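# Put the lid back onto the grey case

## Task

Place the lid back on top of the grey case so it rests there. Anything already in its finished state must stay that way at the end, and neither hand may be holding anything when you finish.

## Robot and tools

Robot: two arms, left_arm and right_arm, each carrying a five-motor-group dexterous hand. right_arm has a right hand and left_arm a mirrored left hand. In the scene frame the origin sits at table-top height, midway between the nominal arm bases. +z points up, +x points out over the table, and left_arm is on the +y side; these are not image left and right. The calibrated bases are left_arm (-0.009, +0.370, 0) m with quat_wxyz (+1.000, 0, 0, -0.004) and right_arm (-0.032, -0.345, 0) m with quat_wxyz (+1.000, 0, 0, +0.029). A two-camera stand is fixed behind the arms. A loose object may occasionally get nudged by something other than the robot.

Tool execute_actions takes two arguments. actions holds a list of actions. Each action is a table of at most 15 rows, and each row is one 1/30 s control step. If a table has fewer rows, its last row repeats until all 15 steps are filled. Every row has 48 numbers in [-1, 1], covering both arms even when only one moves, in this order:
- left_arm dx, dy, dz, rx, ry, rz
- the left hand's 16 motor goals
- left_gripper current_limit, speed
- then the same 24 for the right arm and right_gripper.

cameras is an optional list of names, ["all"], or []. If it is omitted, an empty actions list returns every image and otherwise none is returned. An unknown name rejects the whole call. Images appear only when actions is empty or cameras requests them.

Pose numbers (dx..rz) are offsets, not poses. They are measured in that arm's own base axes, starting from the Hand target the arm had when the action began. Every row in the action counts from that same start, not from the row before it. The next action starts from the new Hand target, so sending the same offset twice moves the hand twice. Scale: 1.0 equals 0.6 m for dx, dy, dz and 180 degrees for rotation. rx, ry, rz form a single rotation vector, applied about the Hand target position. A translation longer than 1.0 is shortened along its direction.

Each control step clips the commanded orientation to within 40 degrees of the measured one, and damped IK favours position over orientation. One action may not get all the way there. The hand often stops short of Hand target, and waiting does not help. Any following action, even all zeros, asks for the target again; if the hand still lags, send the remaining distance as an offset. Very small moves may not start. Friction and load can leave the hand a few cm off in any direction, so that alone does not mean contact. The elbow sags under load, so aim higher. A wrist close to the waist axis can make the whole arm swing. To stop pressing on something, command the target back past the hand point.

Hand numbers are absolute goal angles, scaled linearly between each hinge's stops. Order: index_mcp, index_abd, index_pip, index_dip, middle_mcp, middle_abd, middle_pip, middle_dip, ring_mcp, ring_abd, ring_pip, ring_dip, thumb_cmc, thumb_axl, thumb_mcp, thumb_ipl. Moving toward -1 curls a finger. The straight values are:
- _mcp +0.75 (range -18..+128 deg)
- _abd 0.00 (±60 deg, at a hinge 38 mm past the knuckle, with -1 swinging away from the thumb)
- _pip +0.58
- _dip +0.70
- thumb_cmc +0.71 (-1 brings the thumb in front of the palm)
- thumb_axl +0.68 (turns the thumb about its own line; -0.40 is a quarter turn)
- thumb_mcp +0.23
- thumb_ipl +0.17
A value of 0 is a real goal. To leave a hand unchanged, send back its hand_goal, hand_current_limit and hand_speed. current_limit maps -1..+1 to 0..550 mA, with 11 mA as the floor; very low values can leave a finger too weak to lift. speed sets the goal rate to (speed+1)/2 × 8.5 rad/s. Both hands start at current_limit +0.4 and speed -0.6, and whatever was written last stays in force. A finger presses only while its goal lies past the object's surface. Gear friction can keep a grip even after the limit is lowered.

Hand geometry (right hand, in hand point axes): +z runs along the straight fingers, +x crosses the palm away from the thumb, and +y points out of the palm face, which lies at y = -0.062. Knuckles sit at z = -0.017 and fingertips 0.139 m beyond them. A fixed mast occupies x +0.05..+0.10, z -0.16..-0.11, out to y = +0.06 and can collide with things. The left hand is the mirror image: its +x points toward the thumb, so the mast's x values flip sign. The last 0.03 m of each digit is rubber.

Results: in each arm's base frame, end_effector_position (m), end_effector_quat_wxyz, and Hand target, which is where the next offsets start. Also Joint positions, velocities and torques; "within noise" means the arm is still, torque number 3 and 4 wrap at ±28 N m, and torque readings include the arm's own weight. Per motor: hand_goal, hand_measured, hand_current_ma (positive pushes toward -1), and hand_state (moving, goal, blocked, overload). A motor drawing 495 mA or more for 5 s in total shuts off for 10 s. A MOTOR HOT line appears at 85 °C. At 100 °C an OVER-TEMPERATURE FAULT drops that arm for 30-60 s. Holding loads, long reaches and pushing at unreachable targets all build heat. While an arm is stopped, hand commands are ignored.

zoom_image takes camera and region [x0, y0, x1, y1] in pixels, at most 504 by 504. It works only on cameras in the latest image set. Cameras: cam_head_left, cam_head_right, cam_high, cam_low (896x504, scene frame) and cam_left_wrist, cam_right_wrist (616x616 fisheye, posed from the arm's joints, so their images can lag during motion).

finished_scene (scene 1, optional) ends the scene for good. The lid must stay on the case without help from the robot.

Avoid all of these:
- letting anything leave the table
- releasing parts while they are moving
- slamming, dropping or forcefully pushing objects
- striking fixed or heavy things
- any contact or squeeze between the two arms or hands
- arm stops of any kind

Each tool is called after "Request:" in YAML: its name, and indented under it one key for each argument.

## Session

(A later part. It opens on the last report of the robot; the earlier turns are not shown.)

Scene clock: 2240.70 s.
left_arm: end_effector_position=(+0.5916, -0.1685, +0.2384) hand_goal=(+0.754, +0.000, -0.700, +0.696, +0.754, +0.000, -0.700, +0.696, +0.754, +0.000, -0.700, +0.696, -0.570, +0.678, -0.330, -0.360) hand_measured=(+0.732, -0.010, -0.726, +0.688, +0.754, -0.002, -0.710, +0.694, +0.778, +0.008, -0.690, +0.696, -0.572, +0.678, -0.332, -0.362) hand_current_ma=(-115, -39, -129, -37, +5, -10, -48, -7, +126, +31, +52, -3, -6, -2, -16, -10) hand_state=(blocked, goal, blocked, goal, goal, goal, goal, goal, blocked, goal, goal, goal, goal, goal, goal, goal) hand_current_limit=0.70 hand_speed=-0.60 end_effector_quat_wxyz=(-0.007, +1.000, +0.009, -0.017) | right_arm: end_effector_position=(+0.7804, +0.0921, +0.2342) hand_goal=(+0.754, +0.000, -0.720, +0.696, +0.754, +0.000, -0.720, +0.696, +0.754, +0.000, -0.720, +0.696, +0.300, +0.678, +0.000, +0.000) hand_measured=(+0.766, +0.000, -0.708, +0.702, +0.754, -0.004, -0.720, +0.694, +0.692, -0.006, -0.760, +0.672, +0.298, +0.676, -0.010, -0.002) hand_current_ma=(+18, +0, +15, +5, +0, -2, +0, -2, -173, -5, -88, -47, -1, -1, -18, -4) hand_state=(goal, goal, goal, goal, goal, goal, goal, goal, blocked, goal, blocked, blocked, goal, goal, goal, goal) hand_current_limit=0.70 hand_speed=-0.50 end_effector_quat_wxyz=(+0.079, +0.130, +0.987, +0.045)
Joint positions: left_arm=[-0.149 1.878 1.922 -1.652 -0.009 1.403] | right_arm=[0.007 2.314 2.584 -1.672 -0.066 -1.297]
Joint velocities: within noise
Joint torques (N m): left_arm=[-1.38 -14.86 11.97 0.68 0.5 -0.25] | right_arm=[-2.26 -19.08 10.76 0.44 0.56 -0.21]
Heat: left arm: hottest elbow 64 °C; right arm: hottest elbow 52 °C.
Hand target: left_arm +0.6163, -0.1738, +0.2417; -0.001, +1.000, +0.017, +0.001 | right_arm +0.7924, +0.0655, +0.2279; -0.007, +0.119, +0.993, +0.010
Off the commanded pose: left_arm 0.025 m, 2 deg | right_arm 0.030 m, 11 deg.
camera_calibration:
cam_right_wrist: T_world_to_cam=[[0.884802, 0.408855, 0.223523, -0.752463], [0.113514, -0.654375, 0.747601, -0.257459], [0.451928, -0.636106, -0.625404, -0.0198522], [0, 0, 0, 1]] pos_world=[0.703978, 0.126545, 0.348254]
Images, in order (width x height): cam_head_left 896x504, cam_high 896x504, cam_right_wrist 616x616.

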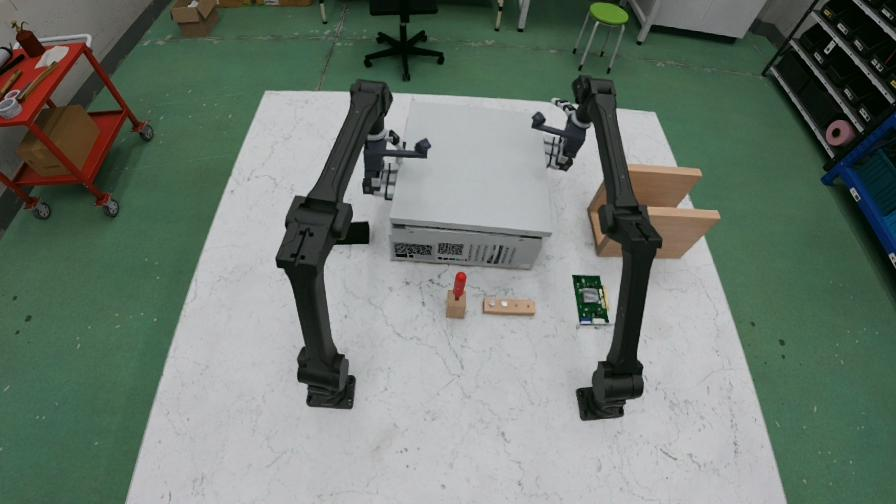

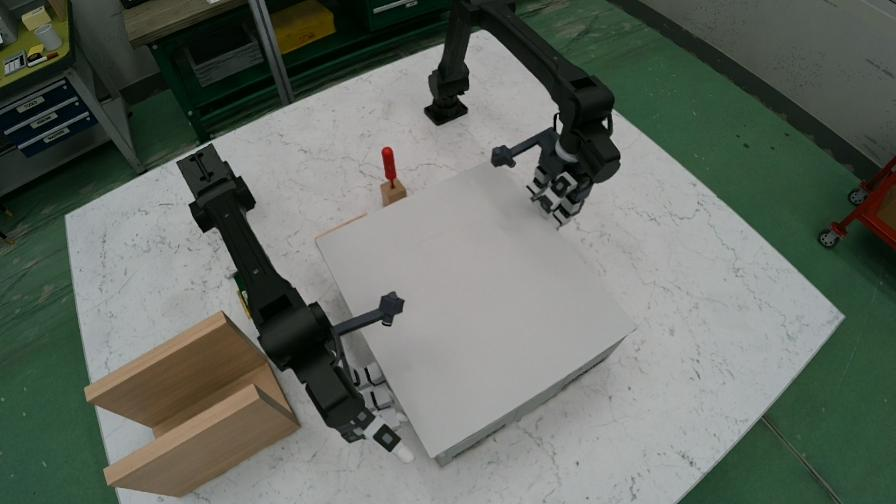

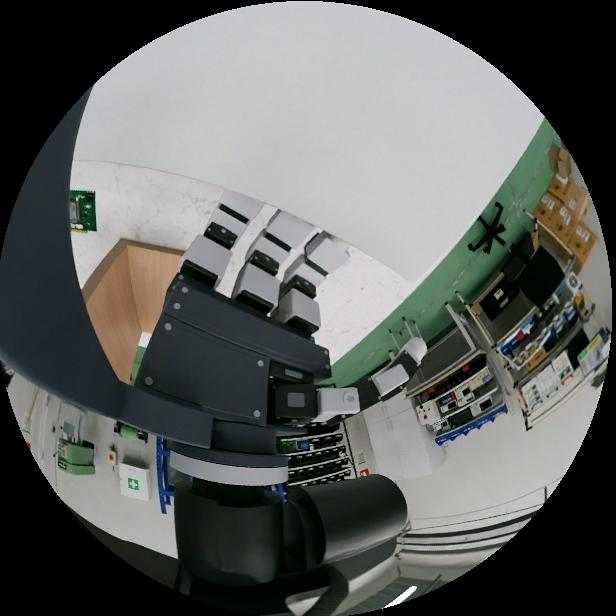

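Request:
execute_actions:
  actions:
    - [[0,0,0.0,0,0,0,0.754,0,-0.7,0.696,0.754,0,-0.7,0.696,0.754,0,-0.7,0.696,-0.57,0.678,-0.33,-0.36,0.7,-0.6,0,0,0.005,0,0,0.02,0.754,0,-0.72,0.696,0.754,0,-0.72,0.696,0.754,0,-0.72,0.696,0.3,0.678,0,0,0.7,-0.5],[0,0,0,0,0,0,0.754,0,-0.7,0.696,0.754,0,-0.7,0.696,0.754,0,-0.7,0.696,-0.57,0.678,-0.33,-0.36,0.7,-0.6,0,0,0.01,0,0,0.04,0.754,0,-0.72,0.696,0.754,0,-0.72,0.696,0.754,0,-0.72,0.696,0.3,0.678,0,0,0.7,-0.5],[0,0,0,0,0,0,0.754,0,-0.7,0.696,0.754,0,-0.7,0.696,0.754,0,-0.7,0.696,-0.57,0.678,-0.33,-0.36,0.7,-0.6,0,0,0.01,0,0,0.06,0.754,0,-0.72,0.696,0.754,0,-0.72,0.696,0.754,0,-0.72,0.696,0.3,0.678,0,0,0.7,-0.5],[0,0,0,0,0,0,0.754,0,-0.7,0.696,0.754,0,-0.7,0.696,0.754,0,-0.7,0.696,-0.57,0.678,-0.33,-0.36,0.7,-0.6,0,0,0.01,0,0,0.075,0.754,0,-0.72,0.696,0.754,0,-0.72,0.696,0.754,0,-0.72,0.696,0.3,0.678,0,0,0.7,-0.5]]
  cameras: ["cam_low", "cam_right_wrist", "cam_head_left"]

Request:
zoom_image:
  camera: "cam_low"
  region: [400, 80, 760, 282]

Request:
zoom_image:
  camera: "cam_head_left"
  region: [370, 190, 570, 280]

Scene clock: 2266.80 s.
left_arm: end_effector_position=(+0.5929, -0.1689, +0.2393) hand_goal=(+0.754, +0.000, -0.700, +0.696, +0.754, +0.000, -0.700, +0.696, +0.754, +0.000, -0.700, +0.696, -0.570, +0.678, -0.330, -0.360) hand_measured=(+0.736, -0.014, -0.720, +0.696, +0.760, -0.002, -0.706, +0.694, +0.758, +0.000, -0.694, +0.700, -0.572, +0.678, -0.332, -0.362) hand_current_ma=(-94, -63, -95, -1, +27, -10, -32, -7, +25, -1, +30, +18, -6, -2, -16, -10) hand_state=(goal, goal, goal, goal, goal, goal, goal, goal, goal, goal, goal, goal, goal, goal, goal, goal) hand_current_limit=0.70 hand_speed=-0.60 end_effector_quat_wxyz=(-0.006, +1.000, +0.009, -0.016) | right_arm: end_effector_position=(+0.7858, +0.0727, +0.2006) hand_goal=(+0.754, +0.000, -0.720, +0.696, +0.754, +0.000, -0.720, +0.696, +0.754, +0.000, -0.720, +0.696, +0.300, +0.678, +0.000, +0.000) hand_measured=(+0.760, +0.000, -0.712, +0.700, +0.754, -0.004, -0.720, +0.694, +0.754, -0.004, -0.720, +0.694, +0.298, +0.676, -0.010, -0.002) hand_current_ma=(+7, +0, +9, +3, +0, -2, +0, -2, +0, -3, +0, -2, -1, -1, -18, -4) hand_state=(goal, goal, goal, goal, goal, goal, goal, goal, goal, goal, goal, goal, goal, goal, goal, goal) hand_current_limit=0.70 hand_speed=-0.50 end_effector_quat_wxyz=(+0.083, +0.037, +0.995, +0.029)
Joint positions: left_arm=[-0.149 1.88 1.927 -1.652 -0.008 1.403] | right_arm=[-0.025 2.406 2.674 -1.672 -0.055 -1.517]
Joint torques (N m): left_arm=[-1.44 -15.03 11.77 0.68 0.45 -0.26] | right_arm=[-0.26 -23.41 11.66 0.39 -0.16 -0.16]
Heat: left arm: hottest elbow 67 °C; right arm: hottest elbow 53 °C.
Hand target: left_arm +0.6163, -0.1738, +0.2417; -0.001, +1.000, +0.017, +0.001 | right_arm +0.7924, +0.0656, +0.2341; -0.008, +0.002, +1.000, +0.009
Off the commanded pose: left_arm 0.024 m, 2 deg | right_arm 0.035 m, 11 deg.
joint sent to its limit (right arm) — joint 4 (wrist pitch), lower limit. The joint targets are off in orientation, not in position.
camera_calibration:
cam_right_wrist: T_world_to_cam=[[0.792914, 0.572311, 0.209161, -0.678608], [0.218338, -0.587324, 0.779345, -0.339342], [0.568873, -0.572285, -0.590655, -0.159168], [0, 0, 0, 1]] pos_world=[0.702716, 0.0979817, 0.312389]
Images, in order (width x height): cam_head_left 896x504, cam_low 896x504, cam_right_wrist 616x616.

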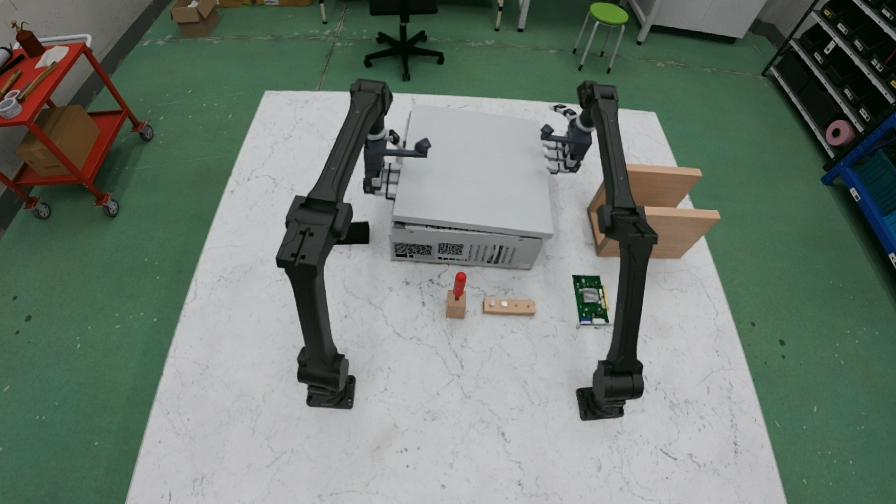

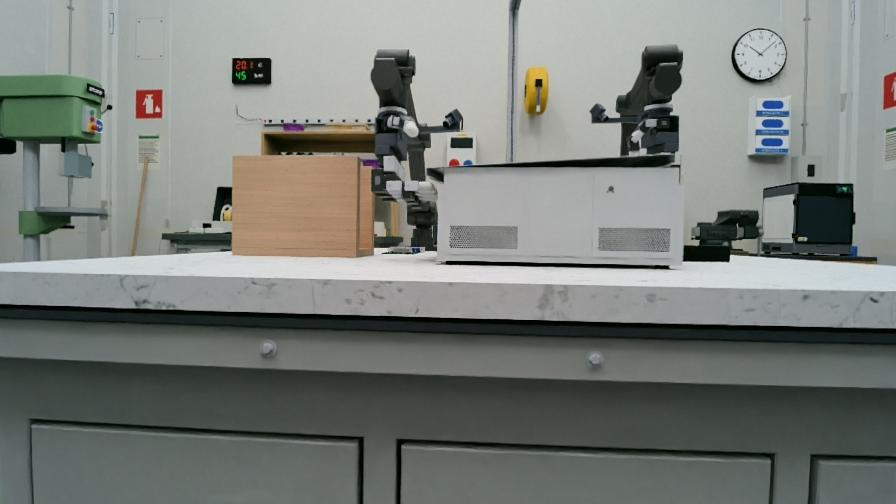

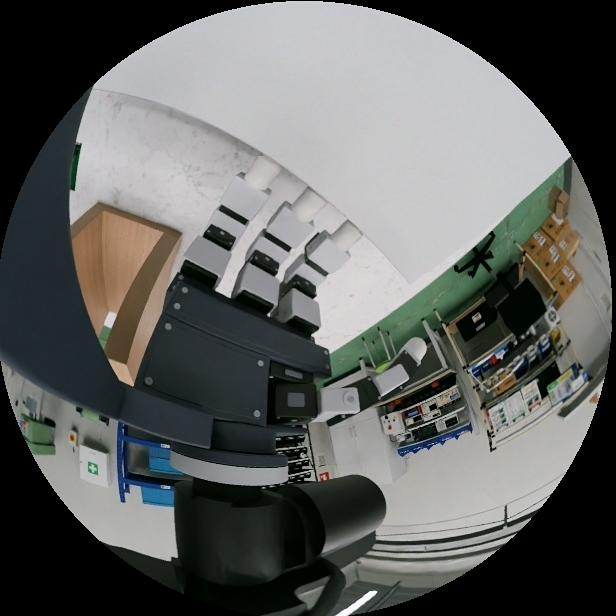

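Scaled by 1.400.

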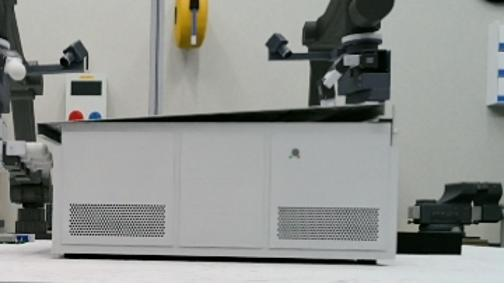

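Scaled by 2.520.

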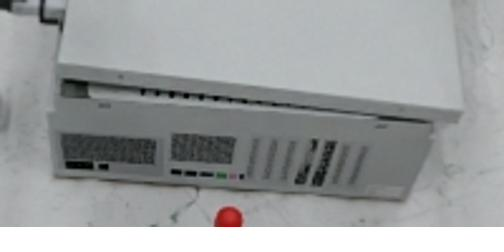

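Request:
execute_actions:
  actions:
    - [[-0.012,0.005,0,0,0,0,0.754,0,-0.7,0.696,0.754,0,-0.7,0.696,0.754,0,-0.7,0.696,-0.57,0.678,-0.33,-0.36,0.7,-0.6,0,0.006,0,0,0,0,0.754,0,-0.72,0.696,0.754,0,-0.72,0.696,0.754,0,-0.72,0.696,0.3,0.678,0,0,0.7,-0.5],[-0.024,0.01,0,0,0,0,0.754,0,-0.7,0.696,0.754,0,-0.7,0.696,0.754,0,-0.7,0.696,-0.57,0.678,-0.33,-0.36,0.7,-0.6,0,0.012,0,0,0,0,0.754,0,-0.72,0.696,0.754,0,-0.72,0.696,0.754,0,-0.72,0.696,0.3,0.678,0,0,0.7,-0.5],[-0.036,0.016,0,0,0,0,0.754,0,-0.7,0.696,0.754,0,-0.7,0.696,0.754,0,-0.7,0.696,-0.57,0.678,-0.33,-0.36,0.7,-0.6,0,0.02,0,0,0,0,0.754,0,-0.72,0.696,0.754,0,-0.72,0.696,0.754,0,-0.72,0.696,0.3,0.678,0,0,0.7,-0.5]]
    - [[-0.012,0.005,0,0,0,0,0.754,0,-0.7,0.696,0.754,0,-0.7,0.696,0.754,0,-0.7,0.696,-0.57,0.678,-0.33,-0.36,0.7,-0.6,0,0.006,0,0,0,0,0.754,0,-0.72,0.696,0.754,0,-0.72,0.696,0.754,0,-0.72,0.696,0.3,0.678,0,0,0.7,-0.5],[-0.024,0.01,0,0,0,0,0.754,0,-0.7,0.696,0.754,0,-0.7,0.696,0.754,0,-0.7,0.696,-0.57,0.678,-0.33,-0.36,0.7,-0.6,0,0.012,0,0,0,0,0.754,0,-0.72,0.696,0.754,0,-0.72,0.696,0.754,0,-0.72,0.696,0.3,0.678,0,0,0.7,-0.5],[-0.036,0.016,0,0,0,0,0.754,0,-0.7,0.696,0.754,0,-0.7,0.696,0.754,0,-0.7,0.696,-0.57,0.678,-0.33,-0.36,0.7,-0.6,0,0.02,0,0,0,0,0.754,0,-0.72,0.696,0.754,0,-0.72,0.696,0.754,0,-0.72,0.696,0.3,0.678,0,0,0.7,-0.5]]
  cameras: ["cam_low", "cam_right_wrist", "cam_head_left"]

Request:
zoom_image:
  camera: "cam_low"
  region: [400, 80, 760, 282]

Request:
zoom_image:
  camera: "cam_head_left"
  region: [370, 190, 570, 280]

Scene clock: 2303.57 s.
left_arm: end_effector_position=(+0.5809, -0.1623, +0.2406) hand_goal=(+0.754, +0.000, -0.700, +0.696, +0.754, +0.000, -0.700, +0.696, +0.754, +0.000, -0.700, +0.696, -0.570, +0.678, -0.330, -0.360) hand_measured=(+0.738, +0.010, -0.696, +0.698, +0.756, +0.002, -0.702, +0.694, +0.756, +0.000, -0.696, +0.698, -0.572, +0.678, -0.332, -0.362) hand_current_ma=(-87, +39, +19, +8, +6, +10, -13, -7, +11, -1, +15, +12, -6, -2, -16, -10) hand_state=(goal, goal, goal, goal, goal, goal, goal, goal, goal, goal, goal, goal, goal, goal, goal, goal) hand_current_limit=0.70 hand_speed=-0.60 end_effector_quat_wxyz=(+0.001, +1.000, +0.015, +0.007) | right_arm: end_effector_position=(+0.7850, +0.0815, +0.1999) hand_goal=(+0.754, +0.000, -0.720, +0.696, +0.754, +0.000, -0.720, +0.696, +0.754, +0.000, -0.720, +0.696, +0.300, +0.678, +0.000, +0.000) hand_measured=(+0.760, +0.000, -0.712, +0.700, +0.754, -0.004, -0.720, +0.694, +0.754, -0.004, -0.720, +0.694, +0.298, +0.676, -0.010, -0.002) hand_current_ma=(+7, +0, +9, +3, +0, -2, +0, -2, +0, -3, +0, -2, -1, -1, -18, -4) hand_state=(goal, goal, goal, goal, goal, goal, goal, goal, goal, goal, goal, goal, goal, goal, goal, goal) hand_current_limit=0.70 hand_speed=-0.50 end_effector_quat_wxyz=(+0.083, +0.031, +0.996, +0.025)
Joint positions: left_arm=[-0.139 1.806 1.818 -1.57 -0.001 1.402] | right_arm=[-0.012 2.406 2.674 -1.672 -0.047 -1.516]
Joint torques (N m): left_arm=[-0.5 -18.9 6.52 -0.34 0.18 -0.04] | right_arm=[0.91 -23.65 11.51 0.36 -0.14 0.05]
Heat: left arm: hottest elbow 65 °C; right arm: hottest elbow 54 °C.
Hand target: left_arm +0.5730, -0.1545, +0.2419; -0.001, +1.000, +0.017, +0.001 | right_arm +0.7924, +0.0895, +0.2341; -0.008, +0.002, +1.000, +0.009
Off the commanded pose: left_arm 0.011 m, 1 deg | right_arm 0.036 m, 11 deg.
joint sent to its limit (right arm) — joint 4 (wrist pitch), lower limit. The joint targets are off in orientation, not in position.
camera_calibration:
cam_right_wrist: T_world_to_cam=[[0.786645, 0.582564, 0.204471, -0.677801], [0.224869, -0.578771, 0.783874, -0.340144], [0.574999, -0.570651, -0.586288, -0.159881], [0, 0, 0, 1]] pos_world=[0.701608, 0.106761, 0.311484]
Images, in order (width x height): cam_head_left 896x504, cam_low 896x504, cam_right_wrist 616x616.

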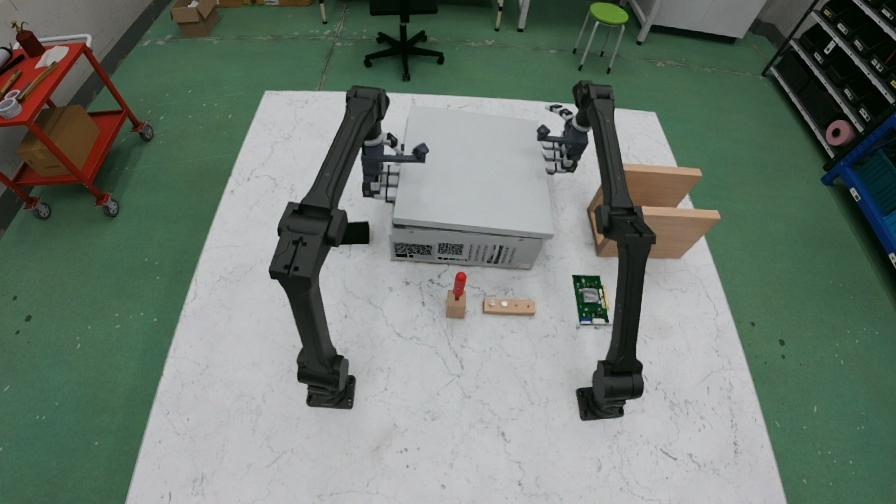

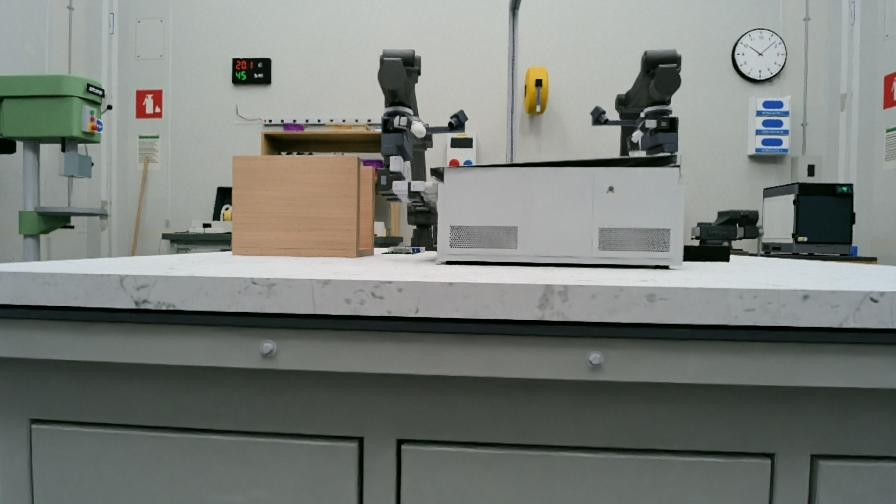

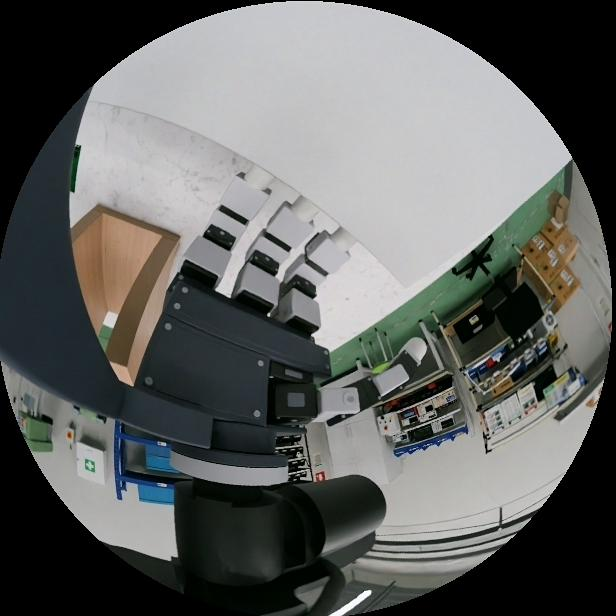

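Scaled by 1.400.

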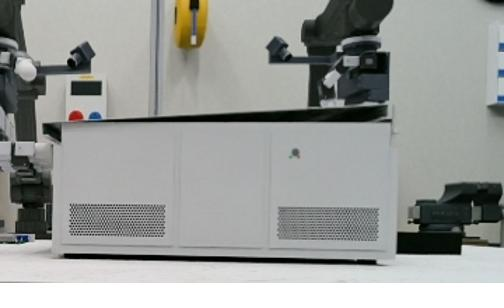

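Scaled by 2.520.

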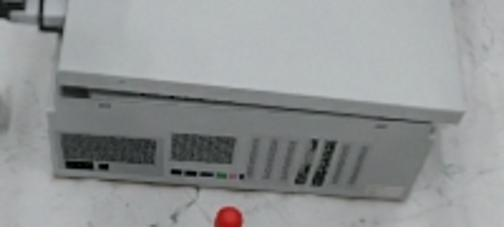

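Request:
execute_actions:
  actions:
    - [[-0.005,0.005,0,0,0,0,0.754,0,-0.7,0.696,0.754,0,-0.7,0.696,0.754,0,-0.7,0.696,-0.57,0.678,-0.33,-0.36,0.7,-0.6,0,0.008,0,0,0,0,0.754,0,-0.72,0.696,0.754,0,-0.72,0.696,0.754,0,-0.72,0.696,0.3,0.678,0,0,0.7,-0.5],[-0.01,0.01,0,0,0,0,0.754,0,-0.7,0.696,0.754,0,-0.7,0.696,0.754,0,-0.7,0.696,-0.57,0.678,-0.33,-0.36,0.7,-0.6,0,0.016,0,0,0,0,0.754,0,-0.72,0.696,0.754,0,-0.72,0.696,0.754,0,-0.72,0.696,0.3,0.678,0,0,0.7,-0.5],[-0.016,0.018,0,0,0,0,0.754,0,-0.7,0.696,0.754,0,-0.7,0.696,0.754,0,-0.7,0.696,-0.57,0.678,-0.33,-0.36,0.7,-0.6,0,0.025,0,0,0,0,0.754,0,-0.72,0.696,0.754,0,-0.72,0.696,0.754,0,-0.72,0.696,0.3,0.678,0,0,0.7,-0.5]]
  cameras: ["cam_low", "cam_head_left"]

Request:
zoom_image:
  camera: "cam_low"
  region: [400, 80, 760, 282]

Request:
zoom_image:
  camera: "cam_head_left"
  region: [370, 190, 570, 280]

Scene clock: 2313.83 s.
left_arm: end_effector_position=(+0.5719, -0.1571, +0.2404) hand_goal=(+0.754, +0.000, -0.700, +0.696, +0.754, +0.000, -0.700, +0.696, +0.754, +0.000, -0.700, +0.696, -0.570, +0.678, -0.330, -0.360) hand_measured=(+0.736, +0.010, -0.696, +0.698, +0.752, +0.002, -0.702, +0.694, +0.754, +0.000, -0.700, +0.698, -0.572, +0.678, -0.332, -0.362) hand_current_ma=(-98, +43, +19, +8, -10, +10, -12, -7, -3, -1, +4, +8, -6, -2, -16, -10) hand_state=(goal, goal, goal, goal, goal, goal, goal, goal, goal, goal, goal, goal, goal, goal, goal, goal) hand_current_limit=0.70 hand_speed=-0.60 end_effector_quat_wxyz=(+0.004, +1.000, +0.019, +0.006) | right_arm: end_effector_position=(+0.7852, +0.0923, +0.1996) hand_goal=(+0.754, +0.000, -0.720, +0.696, +0.754, +0.000, -0.720, +0.696, +0.754, +0.000, -0.720, +0.696, +0.300, +0.678, +0.000, +0.000) hand_measured=(+0.762, +0.000, -0.718, +0.698, +0.754, -0.004, -0.720, +0.694, +0.754, -0.004, -0.720, +0.694, +0.298, +0.676, -0.010, -0.002) hand_current_ma=(+11, +0, +2, +1, +0, -2, +0, -2, +0, -3, +0, -2, -1, -1, -18, -4) hand_state=(goal, goal, goal, goal, goal, goal, goal, goal, goal, goal, goal, goal, goal, goal, goal, goal) hand_current_limit=0.70 hand_speed=-0.50 end_effector_quat_wxyz=(+0.083, +0.033, +0.996, +0.024)
Joint positions: left_arm=[-0.131 1.777 1.776 -1.558 0.005 1.402] | right_arm=[0.003 2.406 2.674 -1.672 -0.041 -1.498]
Joint torques (N m): left_arm=[0.03 -18.55 6.54 -0.38 -0.04 0.14] | right_arm=[0.85 -24.18 11.66 0.28 -0.37 0.08]
Heat: left arm: hottest elbow 62 °C; right arm: hottest elbow 55 °C.
Hand target: left_arm +0.5635, -0.1438, +0.2419; -0.001, +1.000, +0.017, +0.001 | right_arm +0.7924, +0.1047, +0.2341; -0.008, +0.002, +1.000, +0.009
Off the commanded pose: left_arm 0.016 m, 1 deg | right_arm 0.037 m, 11 deg.
joint sent to its limit (right arm) — joint 4 (wrist pitch), lower limit. The joint targets are off in orientation, not in position.
Images, in order (width x height): cam_head_left 896x504, cam_low 896x504.

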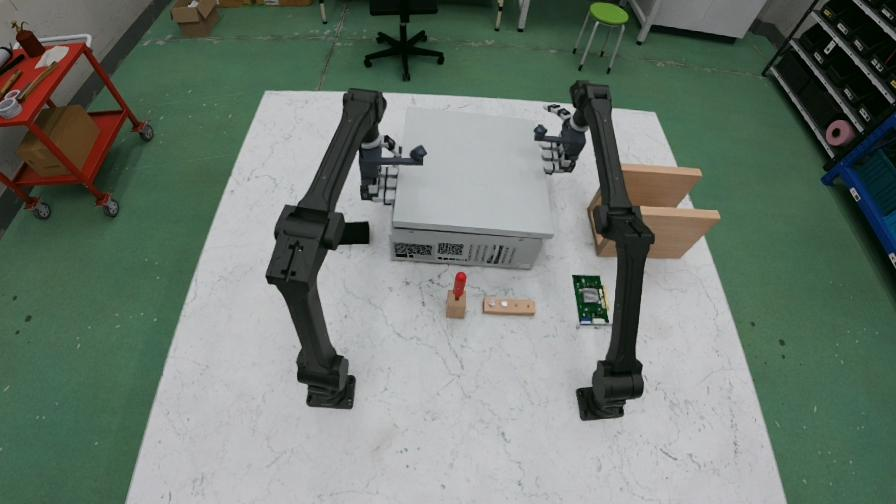

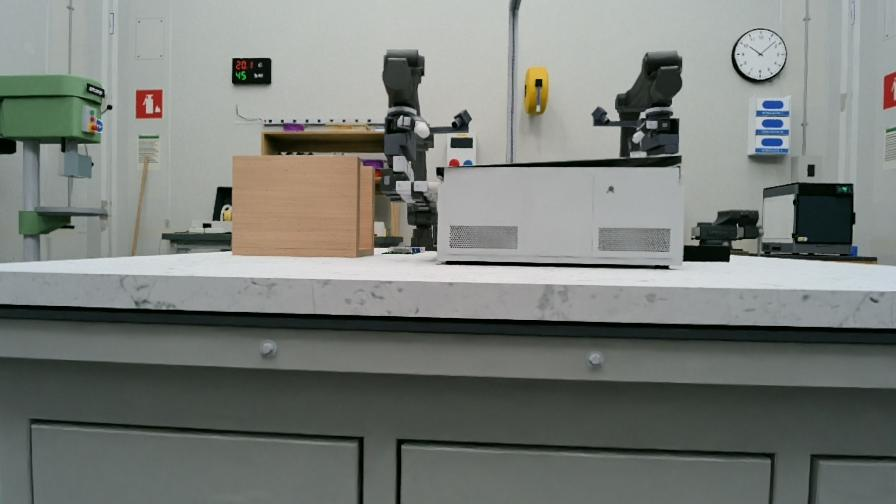

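Scaled by 1.400.

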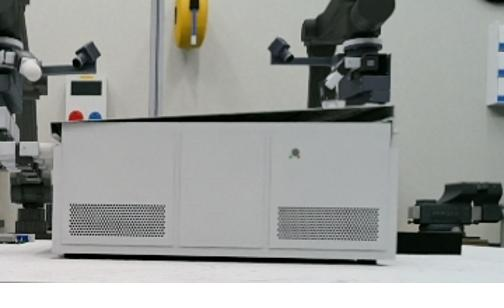

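Scaled by 2.520.

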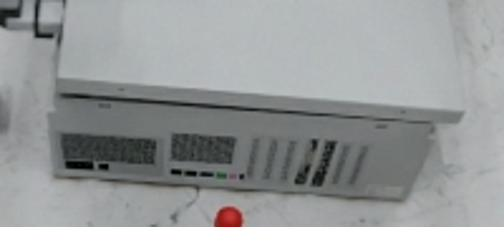

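Request:
execute_actions:
  actions:
    - [[0,0,0,0,0,0,0.754,0,-0.7,0.696,0.754,0,-0.7,0.696,0.754,0,-0.7,0.696,-0.57,0.678,-0.33,-0.36,0.7,-0.6,0,-0.02,0,0,0,0,0.754,0,-0.72,0.696,0.754,0,-0.72,0.696,0.754,0,-0.72,0.696,0.3,0.678,0,0,0.7,-0.5],[0,0,0,0,0,0,0.754,0,-0.7,0.696,0.754,0,-0.7,0.696,0.754,0,-0.7,0.696,-0.57,0.678,-0.33,-0.36,0.7,-0.6,0,-0.045,0,0,0,0,0.754,0,-0.72,0.696,0.754,0,-0.72,0.696,0.754,0,-0.72,0.696,0.3,0.678,0,0,0.7,-0.5],[0,0,0,0,0,0,0.754,0,-0.7,0.696,0.754,0,-0.7,0.696,0.754,0,-0.7,0.696,-0.57,0.678,-0.33,-0.36,0.7,-0.6,0,-0.067,0,0,0,0,0.754,0,-0.72,0.696,0.754,0,-0.72,0.696,0.754,0,-0.72,0.696,0.3,0.678,0,0,0.7,-0.5]]
    - [[0,0,0,0,0,0,0.754,0,-0.7,0.696,0.754,0,-0.7,0.696,0.754,0,-0.7,0.696,-0.57,0.678,-0.33,-0.36,0.7,-0.6,-0.03,0,-0.005,0,0,0,0.754,0,-0.72,0.696,0.754,0,-0.72,0.696,0.754,0,-0.72,0.696,0.3,0.678,0,0,0.7,-0.5],[0,0,0,0,0,0,0.754,0,-0.7,0.696,0.754,0,-0.7,0.696,0.754,0,-0.7,0.696,-0.57,0.678,-0.33,-0.36,0.7,-0.6,-0.06,0,-0.01,0,0,0,0.754,0,-0.72,0.696,0.754,0,-0.72,0.696,0.754,0,-0.72,0.696,0.3,0.678,0,0,0.7,-0.5],[0,0,0,0,0,0,0.754,0,-0.7,0.696,0.754,0,-0.7,0.696,0.754,0,-0.7,0.696,-0.57,0.678,-0.33,-0.36,0.7,-0.6,-0.09,0,-0.015,0,0,0,0.754,0,-0.72,0.696,0.754,0,-0.72,0.696,0.754,0,-0.72,0.696,0.3,0.678,0,0,0.7,-0.5],[0,0,0,0,0,0,0.754,0,-0.7,0.696,0.754,0,-0.7,0.696,0.754,0,-0.7,0.696,-0.57,0.678,-0.33,-0.36,0.7,-0.6,-0.12,0,-0.02,0,0,0,0.754,0,-0.72,0.696,0.754,0,-0.72,0.696,0.754,0,-0.72,0.696,0.3,0.678,0,0,0.7,-0.5]]
    - [[0,0,0,0,0,0,0.754,0,-0.7,0.696,0.754,0,-0.7,0.696,0.754,0,-0.7,0.696,-0.57,0.678,-0.33,-0.36,0.7,-0.6,-0.03,0,-0.005,0,0,0,0.754,0,-0.72,0.696,0.754,0,-0.72,0.696,0.754,0,-0.72,0.696,0.3,0.678,0,0,0.7,-0.5],[0,0,0,0,0,0,0.754,0,-0.7,0.696,0.754,0,-0.7,0.696,0.754,0,-0.7,0.696,-0.57,0.678,-0.33,-0.36,0.7,-0.6,-0.06,0,-0.01,0,0,0,0.754,0,-0.72,0.696,0.754,0,-0.72,0.696,0.754,0,-0.72,0.696,0.3,0.678,0,0,0.7,-0.5],[0,0,0,0,0,0,0.754,0,-0.7,0.696,0.754,0,-0.7,0.696,0.754,0,-0.7,0.696,-0.57,0.678,-0.33,-0.36,0.7,-0.6,-0.09,0,-0.015,0,0,0,0.754,0,-0.72,0.696,0.754,0,-0.72,0.696,0.754,0,-0.72,0.696,0.3,0.678,0,0,0.7,-0.5],[0,0,0,0,0,0,0.754,0,-0.7,0.696,0.754,0,-0.7,0.696,0.754,0,-0.7,0.696,-0.57,0.678,-0.33,-0.36,0.7,-0.6,-0.12,0,-0.02,0,0,0,0.754,0,-0.72,0.696,0.754,0,-0.72,0.696,0.754,0,-0.72,0.696,0.3,0.678,0,0,0.7,-0.5]]
    - [[0,0,0,0,0,0,0.754,0,-0.7,0.696,0.754,0,-0.7,0.696,0.754,0,-0.7,0.696,-0.57,0.678,-0.33,-0.36,0.7,-0.6,-0.03,0,-0.005,0,0,0,0.754,0,-0.72,0.696,0.754,0,-0.72,0.696,0.754,0,-0.72,0.696,0.3,0.678,0,0,0.7,-0.5],[0,0,0,0,0,0,0.754,0,-0.7,0.696,0.754,0,-0.7,0.696,0.754,0,-0.7,0.696,-0.57,0.678,-0.33,-0.36,0.7,-0.6,-0.06,0,-0.01,0,0,0,0.754,0,-0.72,0.696,0.754,0,-0.72,0.696,0.754,0,-0.72,0.696,0.3,0.678,0,0,0.7,-0.5],[0,0,0,0,0,0,0.754,0,-0.7,0.696,0.754,0,-0.7,0.696,0.754,0,-0.7,0.696,-0.57,0.678,-0.33,-0.36,0.7,-0.6,-0.1,0,-0.015,0,0,0,0.754,0,-0.72,0.696,0.754,0,-0.72,0.696,0.754,0,-0.72,0.696,0.3,0.678,0,0,0.7,-0.5]]
  cameras: ["cam_low", "cam_head_left", "cam_right_wrist"]

Scene clock: 2356.40 s.
left_arm: end_effector_position=(+0.5719, -0.1571, +0.2404) hand_goal=(+0.754, +0.000, -0.700, +0.696, +0.754, +0.000, -0.700, +0.696, +0.754, +0.000, -0.700, +0.696, -0.570, +0.678, -0.330, -0.360) hand_measured=(+0.736, +0.010, -0.696, +0.698, +0.752, +0.002, -0.702, +0.694, +0.754, +0.000, -0.700, +0.698, -0.572, +0.678, -0.332, -0.362) hand_current_ma=(-98, +43, +19, +8, -10, +10, -12, -7, -3, -1, +4, +8, -6, -2, -16, -10) hand_state=(goal, goal, goal, goal, goal, goal, goal, goal, goal, goal, goal, goal, goal, goal, goal, goal) hand_current_limit=0.70 hand_speed=-0.60 end_effector_quat_wxyz=(+0.004, +1.000, +0.019, +0.006) | right_arm: end_effector_position=(+0.5879, +0.0718, +0.1911) hand_goal=(+0.754, +0.000, -0.720, +0.696, +0.754, +0.000, -0.720, +0.696, +0.754, +0.000, -0.720, +0.696, +0.300, +0.678, +0.000, +0.000) hand_measured=(+0.758, +0.000, -0.718, +0.698, +0.754, -0.002, -0.720, +0.694, +0.754, -0.002, -0.720, +0.694, +0.300, +0.676, -0.008, -0.002) hand_current_ma=(+5, +0, +2, +1, +0, -1, +0, -2, +0, -2, +0, -2, +0, -1, -14, -3) hand_state=(goal, goal, goal, goal, goal, goal, goal, goal, goal, goal, goal, goal, goal, goal, goal, goal) hand_current_limit=0.70 hand_speed=-0.50 end_effector_quat_wxyz=(-0.022, +0.000, +1.000, +0.008)
Joint positions: left_arm=[-0.131 1.777 1.776 -1.558 0.005 1.402] | right_arm=[-0.027 1.864 1.771 -1.523 -0.015 -1.599]
Joint torques (N m): left_arm=[0.15 -18.55 6.5 -0.36 -0.04 0.14] | right_arm=[-0.5 -17.9 6.83 0.57 -0.23 -0.21]
Heat: left arm: hottest elbow 56 °C; right arm: hottest elbow 55 °C.
Hand target: left_arm +0.5635, -0.1438, +0.2419; -0.001, +1.000, +0.017, +0.001 | right_arm +0.5884, +0.0643, +0.2011; -0.008, +0.002, +1.000, +0.009
Off the commanded pose: left_arm 0.016 m, 1 deg | right_arm 0.012 m, 2 deg.
camera_calibration:
cam_right_wrist: T_world_to_cam=[[0.770218, 0.637454, 0.0204376, -0.474422], [0.421483, -0.532793, 0.733814, -0.403856], [0.478661, -0.556583, -0.679043, 0.0161503], [0, 0, 0, 1]] pos_world=[0.527896, 0.096239, 0.317018]
Images, in order (width x height): cam_head_left 896x504, cam_low 896x504, cam_right_wrist 616x616.

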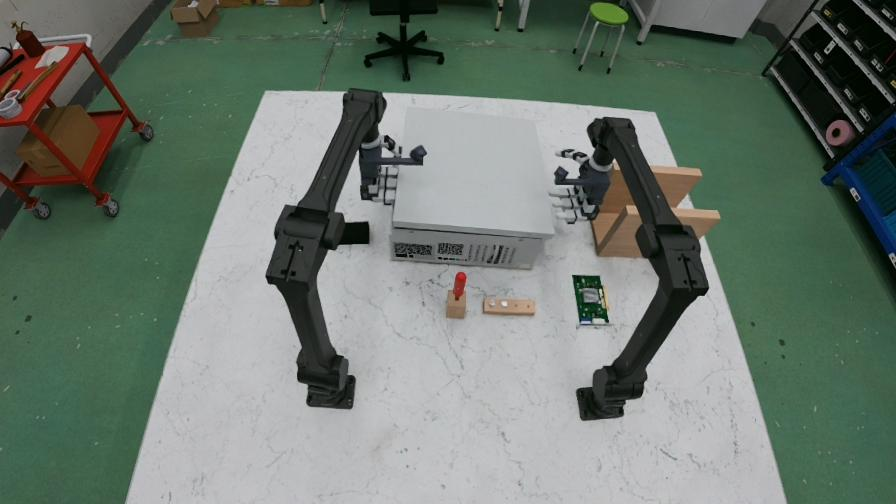

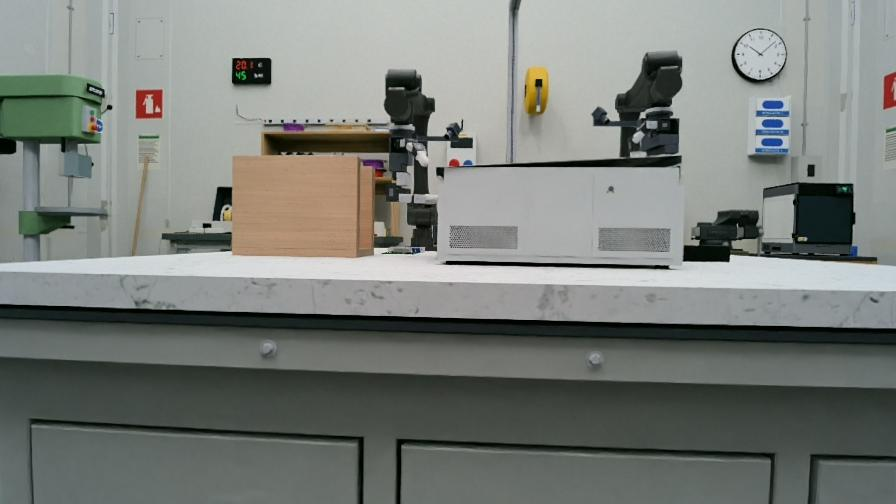

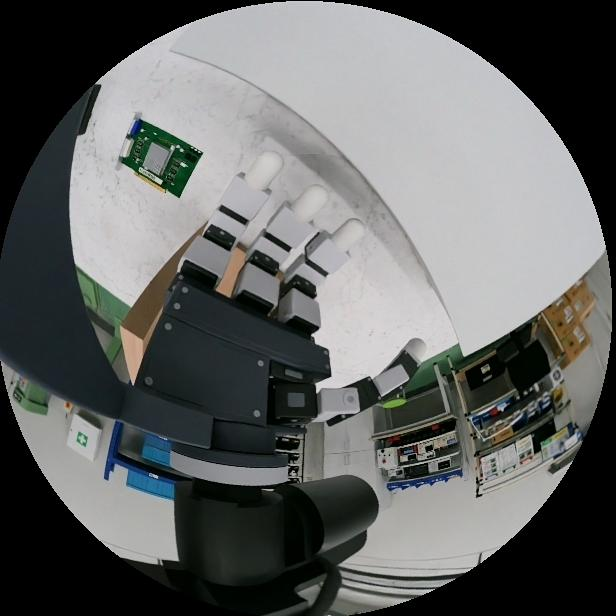

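Request:
execute_actions:
  actions:
    - [[0,0,0,0,0,0,0.754,0,-0.7,0.696,0.754,0,-0.7,0.696,0.754,0,-0.7,0.696,-0.57,0.678,-0.33,-0.36,0.7,-0.6,0,0.005,0.02,0,0,0,0.754,0,-0.72,0.696,0.754,0,-0.72,0.696,0.754,0,-0.72,0.696,0.3,0.678,0,0,0.7,-0.5],[0,0,0,0,0,0,0.754,0,-0.7,0.696,0.754,0,-0.7,0.696,0.754,0,-0.7,0.696,-0.57,0.678,-0.33,-0.36,0.7,-0.6,0,0.01,0.035,0,0,0,0.754,0,-0.72,0.696,0.754,0,-0.72,0.696,0.754,0,-0.72,0.696,0.3,0.678,0,0,0.7,-0.5],[0,0,0,0,0,0,0.754,0,-0.7,0.696,0.754,0,-0.7,0.696,0.754,0,-0.7,0.696,-0.57,0.678,-0.33,-0.36,0.7,-0.6,0,0.02,0.045,0,0,0,0.754,0,-0.72,0.696,0.754,0,-0.72,0.696,0.754,0,-0.72,0.696,0.3,0.678,0,0,0.7,-0.5]]
  cameras: ["cam_right_wrist"]

Scene clock: 2369.47 s.
left_arm: end_effector_position=(+0.5719, -0.1571, +0.2404) hand_goal=(+0.754, +0.000, -0.700, +0.696, +0.754, +0.000, -0.700, +0.696, +0.754, +0.000, -0.700, +0.696, -0.570, +0.678, -0.330, -0.360) hand_measured=(+0.736, +0.010, -0.696, +0.698, +0.752, +0.002, -0.702, +0.694, +0.754, +0.000, -0.700, +0.698, -0.572, +0.678, -0.332, -0.362) hand_current_ma=(-98, +43, +19, +8, -10, +10, -12, -7, -3, -1, +4, +8, -6, -2, -16, -10) hand_state=(goal, goal, goal, goal, goal, goal, goal, goal, goal, goal, goal, goal, goal, goal, goal, goal) hand_current_limit=0.70 hand_speed=-0.60 end_effector_quat_wxyz=(+0.004, +1.000, +0.019, +0.006) | right_arm: end_effector_position=(+0.5781, +0.0720, +0.1912) hand_goal=(+0.754, +0.000, -0.720, +0.696, +0.754, +0.000, -0.720, +0.696, +0.754, +0.000, -0.720, +0.696, +0.300, +0.678, +0.000, +0.000) hand_measured=(+0.758, +0.000, -0.718, +0.698, +0.754, -0.002, -0.720, +0.694, +0.754, -0.002, -0.720, +0.694, +0.300, +0.676, -0.008, -0.002) hand_current_ma=(+5, +0, +2, +1, +0, -1, +0, -2, +0, -2, +0, -2, +0, -1, -14, -3) hand_state=(goal, goal, goal, goal, goal, goal, goal, goal, goal, goal, goal, goal, goal, goal, goal, goal) hand_current_limit=0.70 hand_speed=-0.50 end_effector_quat_wxyz=(-0.042, +0.000, +0.999, +0.009)
Joint positions: left_arm=[-0.131 1.777 1.776 -1.558 0.005 1.402] | right_arm=[-0.027 1.863 1.771 -1.563 -0.015 -1.599]
Joint torques (N m): left_arm=[0.09 -18.67 6.52 -0.35 -0.05 0.14] | right_arm=[0.32 -18.2 10.84 -0.59 -0.31 0]
Heat: left arm: hottest elbow 55 °C; right arm: hottest elbow 53 °C.
Hand target: left_arm +0.5635, -0.1438, +0.2419; -0.001, +1.000, +0.017, +0.001 | right_arm +0.5884, +0.0763, +0.2281; -0.008, +0.002, +1.000, +0.009
Off the commanded pose: left_arm 0.016 m, 1 deg | right_arm 0.039 m, 4 deg.
camera_calibration:
cam_right_wrist: T_world_to_cam=[[0.770421, 0.637468, -0.00922953, -0.461496], [0.450034, -0.533526, 0.716114, -0.412683], [0.451576, -0.555863, -0.697922, 0.0401651], [0, 0, 0, 1]] pos_world=[0.52313, 0.0963381, 0.319301]
Images, in order (width x height): cam_right_wrist 616x616.

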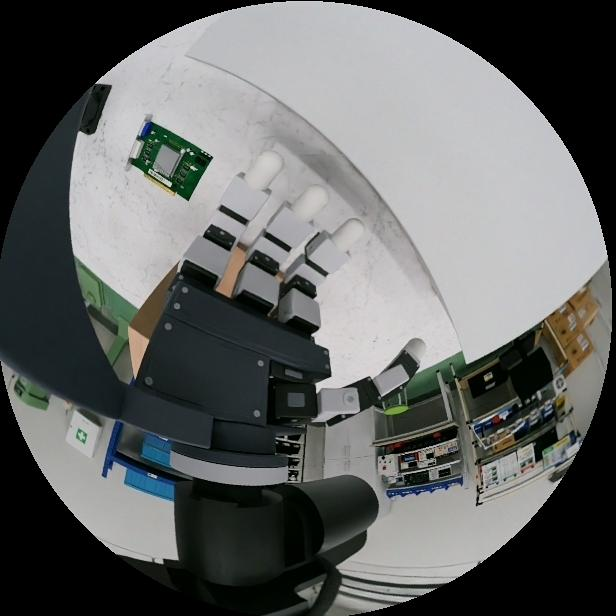

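Request:
execute_actions:
  actions:
    - [[0,0,0,0,0,0,0.754,0,-0.7,0.696,0.754,0,-0.7,0.696,0.754,0,-0.7,0.696,-0.57,0.678,-0.33,-0.36,0.7,-0.6,0,0.005,0.01,0,0,0,0.754,0,-0.72,0.696,0.754,0,-0.72,0.696,0.754,0,-0.72,0.696,0.3,0.678,0,0,0.7,-0.5],[0,0,0,0,0,0,0.754,0,-0.7,0.696,0.754,0,-0.7,0.696,0.754,0,-0.7,0.696,-0.57,0.678,-0.33,-0.36,0.7,-0.6,0,0.01,0.02,0,0,0,0.754,0,-0.72,0.696,0.754,0,-0.72,0.696,0.754,0,-0.72,0.696,0.3,0.678,0,0,0.7,-0.5],[0,0,0,0,0,0,0.754,0,-0.7,0.696,0.754,0,-0.7,0.696,0.754,0,-0.7,0.696,-0.57,0.678,-0.33,-0.36,0.7,-0.6,0,0.02,0.03,0,0,0,0.754,0,-0.72,0.696,0.754,0,-0.72,0.696,0.754,0,-0.72,0.696,0.3,0.678,0,0,0.7,-0.5]]
  cameras: ["cam_right_wrist"]

Scene clock: 2379.77 s.
left_arm: end_effector_position=(+0.5719, -0.1571, +0.2404) hand_goal=(+0.754, +0.000, -0.700, +0.696, +0.754, +0.000, -0.700, +0.696, +0.754, +0.000, -0.700, +0.696, -0.570, +0.678, -0.330, -0.360) hand_measured=(+0.736, +0.010, -0.696, +0.698, +0.752, +0.002, -0.702, +0.694, +0.754, +0.000, -0.700, +0.698, -0.572, +0.678, -0.332, -0.362) hand_current_ma=(-98, +43, +19, +8, -10, +10, -12, -7, -3, -1, +4, +8, -6, -2, -16, -10) hand_state=(goal, goal, goal, goal, goal, goal, goal, goal, goal, goal, goal, goal, goal, goal, goal, goal) hand_current_limit=0.70 hand_speed=-0.60 end_effector_quat_wxyz=(+0.004, +1.000, +0.019, +0.006) | right_arm: end_effector_position=(+0.5774, +0.0818, +0.2117) hand_goal=(+0.754, +0.000, -0.720, +0.696, +0.754, +0.000, -0.720, +0.696, +0.754, +0.000, -0.720, +0.696, +0.300, +0.678, +0.000, +0.000) hand_measured=(+0.758, +0.000, -0.718, +0.698, +0.754, -0.002, -0.720, +0.694, +0.754, -0.002, -0.720, +0.694, +0.300, +0.676, -0.008, -0.002) hand_current_ma=(+5, +0, +2, +1, +0, -1, +0, -2, +0, -2, +0, -2, +0, -1, -14, -3) hand_state=(goal, goal, goal, goal, goal, goal, goal, goal, goal, goal, goal, goal, goal, goal, goal, goal) hand_current_limit=0.70 hand_speed=-0.50 end_effector_quat_wxyz=(-0.040, +0.001, +0.999, +0.009)
Joint positions: left_arm=[-0.131 1.777 1.776 -1.558 0.005 1.402] | right_arm=[-0.01 1.854 1.811 -1.609 -0.017 -1.579]
Joint torques (N m): left_arm=[0.09 -18.55 6.54 -0.36 -0.05 0.14] | right_arm=[0.73 -17.73 11.36 -0.36 -0.3 0.04]
Heat: left arm: hottest elbow 54 °C; right arm: hottest elbow 53 °C.
Hand target: left_arm +0.5635, -0.1438, +0.2419; -0.001, +1.000, +0.017, +0.001 | right_arm +0.5884, +0.0884, +0.2461; -0.008, +0.002, +1.000, +0.009
Off the commanded pose: left_arm 0.016 m, 1 deg | right_arm 0.037 m, 4 deg.
camera_calibration:
cam_right_wrist: T_world_to_cam=[[0.772223, 0.635317, -0.00663451, -0.468445], [0.446246, -0.534916, 0.717446, -0.419807], [0.452257, -0.556989, -0.696582, 0.0595956], [0, 0, 0, 1]] pos_world=[0.522128, 0.106244, 0.339594]
Images, in order (width x height): cam_right_wrist 616x616.

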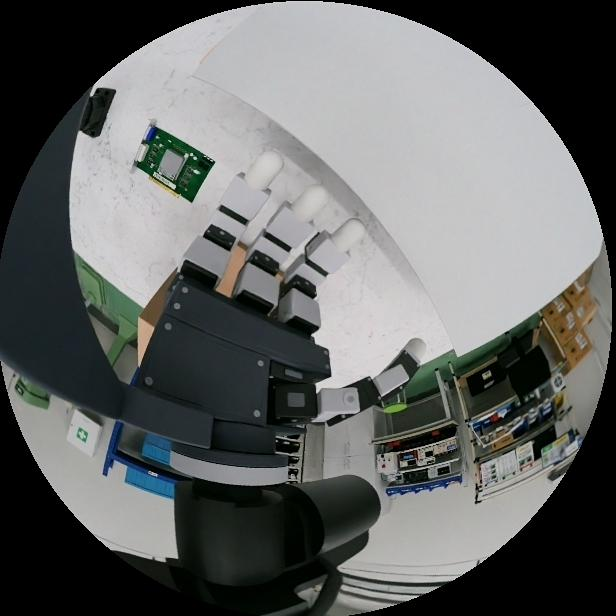

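Request:
execute_actions:
  actions:
    - [[0,0.005,0,0,0,-0.005,0.754,0,-0.7,0.696,0.754,0,-0.7,0.696,0.754,0,-0.7,0.696,-0.57,0.678,-0.33,-0.36,0.7,-0.6,0,0.015,0,0,0,0,0.754,0,-0.72,0.696,0.754,0,-0.72,0.696,0.754,0,-0.72,0.696,0.3,0.678,0,0,0.7,-0.5],[0,0.01,0,0,0,-0.01,0.754,0,-0.7,0.696,0.754,0,-0.7,0.696,0.754,0,-0.7,0.696,-0.57,0.678,-0.33,-0.36,0.7,-0.6,0,0.03,0,0,0,0,0.754,0,-0.72,0.696,0.754,0,-0.72,0.696,0.754,0,-0.72,0.696,0.3,0.678,0,0,0.7,-0.5],[0,0.016,0,0,0,-0.015,0.754,0,-0.7,0.696,0.754,0,-0.7,0.696,0.754,0,-0.7,0.696,-0.57,0.678,-0.33,-0.36,0.7,-0.6,0,0.05,0,0,0,0,0.754,0,-0.72,0.696,0.754,0,-0.72,0.696,0.754,0,-0.72,0.696,0.3,0.678,0,0,0.7,-0.5]]
  cameras: ["cam_head_left", "cam_low", "cam_right_wrist"]

Request:
zoom_image:
  camera: "cam_head_left"
  region: [370, 190, 570, 280]

Request:
zoom_image:
  camera: "cam_low"
  region: [400, 80, 760, 282]

Scene clock: 2389.63 s.
left_arm: end_effector_position=(+0.5685, -0.1511, +0.2408) hand_goal=(+0.754, +0.000, -0.700, +0.696, +0.754, +0.000, -0.700, +0.696, +0.754, +0.000, -0.700, +0.696, -0.570, +0.678, -0.330, -0.360) hand_measured=(+0.732, +0.010, -0.694, +0.696, +0.750, +0.002, -0.702, +0.694, +0.754, +0.000, -0.700, +0.698, -0.572, +0.678, -0.332, -0.362) hand_current_ma=(-117, +41, +33, +4, -15, +10, -12, -7, -3, -1, +4, +8, -6, -2, -16, -10) hand_state=(blocked, goal, goal, goal, goal, goal, goal, goal, goal, goal, goal, goal, goal, goal, goal, goal) hand_current_limit=0.70 hand_speed=-0.60 end_effector_quat_wxyz=(+0.006, +1.000, -0.007, +0.006) | right_arm: end_effector_position=(+0.5758, +0.1125, +0.2112) hand_goal=(+0.754, +0.000, -0.720, +0.696, +0.754, +0.000, -0.720, +0.696, +0.754, +0.000, -0.720, +0.696, +0.300, +0.678, +0.000, +0.000) hand_measured=(+0.758, +0.000, -0.718, +0.698, +0.756, -0.002, -0.718, +0.696, +0.770, -0.002, -0.710, +0.698, +0.300, +0.676, -0.008, -0.002) hand_current_ma=(+4, +0, +2, +1, +3, -1, +2, +0, +27, -2, +12, +2, -1, -1, -14, -3) hand_state=(goal, goal, goal, goal, goal, goal, goal, goal, goal, goal, goal, goal, goal, goal, goal, goal) hand_current_limit=0.70 hand_speed=-0.50 end_effector_quat_wxyz=(-0.042, -0.002, +0.999, +0.006)
Joint positions: left_arm=[-0.115 1.777 1.776 -1.557 0.011 1.469] | right_arm=[0.045 1.854 1.811 -1.61 -0.016 -1.529]
Joint torques (N m): left_arm=[0.56 -17.85 7.23 -0.51 -0.27 0.16] | right_arm=[0.79 -17.32 11.58 -0.54 -0.33 0.06]
Heat: left arm: hottest elbow 53 °C; right arm: hottest elbow 53 °C.
Hand target: left_arm +0.5635, -0.1342, +0.2419; -0.001, +1.000, -0.007, +0.001 | right_arm +0.5883, +0.1184, +0.2461; -0.008, +0.002, +1.000, +0.009
Off the commanded pose: left_arm 0.018 m, 1 deg | right_arm 0.037 m, 4 deg.
camera_calibration:
cam_right_wrist: T_world_to_cam=[[0.768167, 0.640147, -0.0114299, -0.483915], [0.45125, -0.528656, 0.718955, -0.406347], [0.454194, -0.557435, -0.694963, 0.0756614], [0, 0, 0, 1]] pos_world=[0.520727, 0.137135, 0.339196]
Images, in order (width x height): cam_head_left 896x504, cam_low 896x504, cam_right_wrist 616x616.

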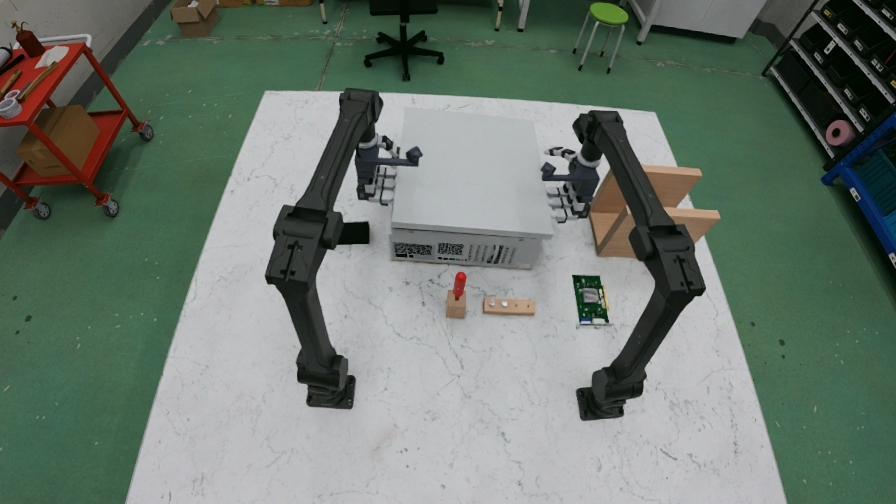

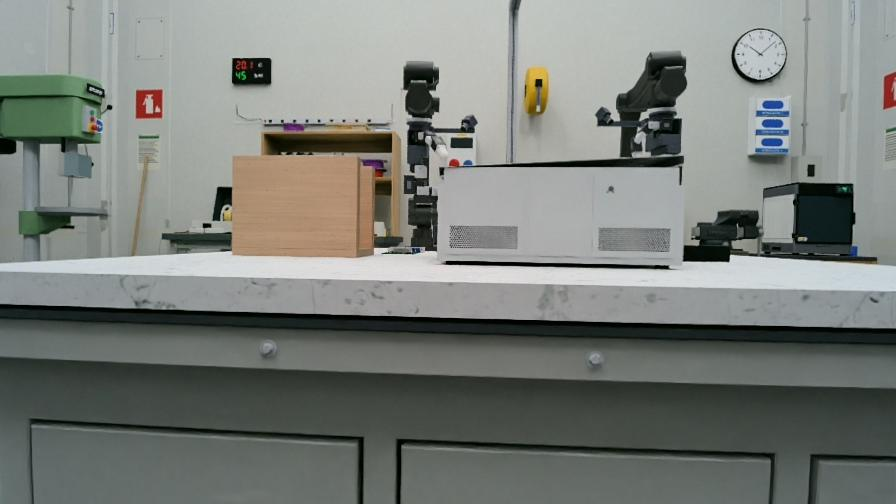

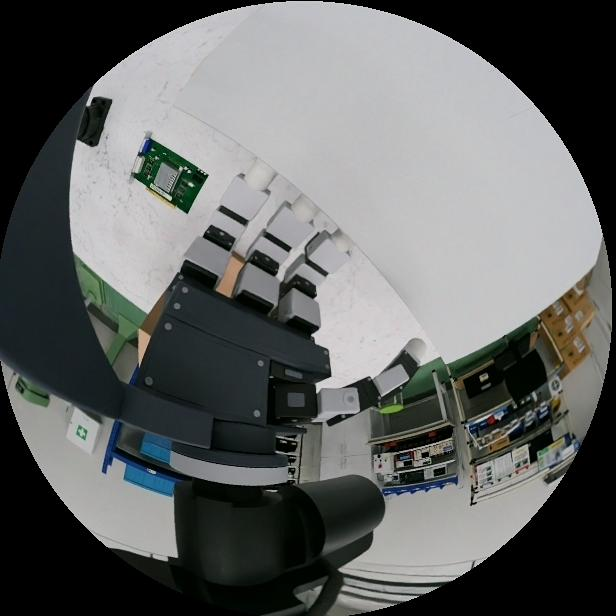

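Scaled by 2.520.

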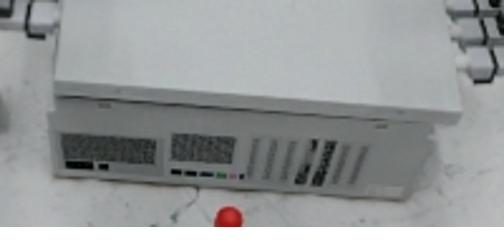

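Scaled by 1.400.

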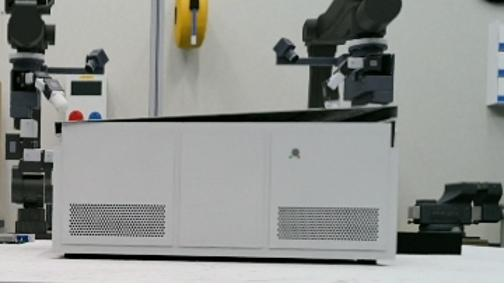

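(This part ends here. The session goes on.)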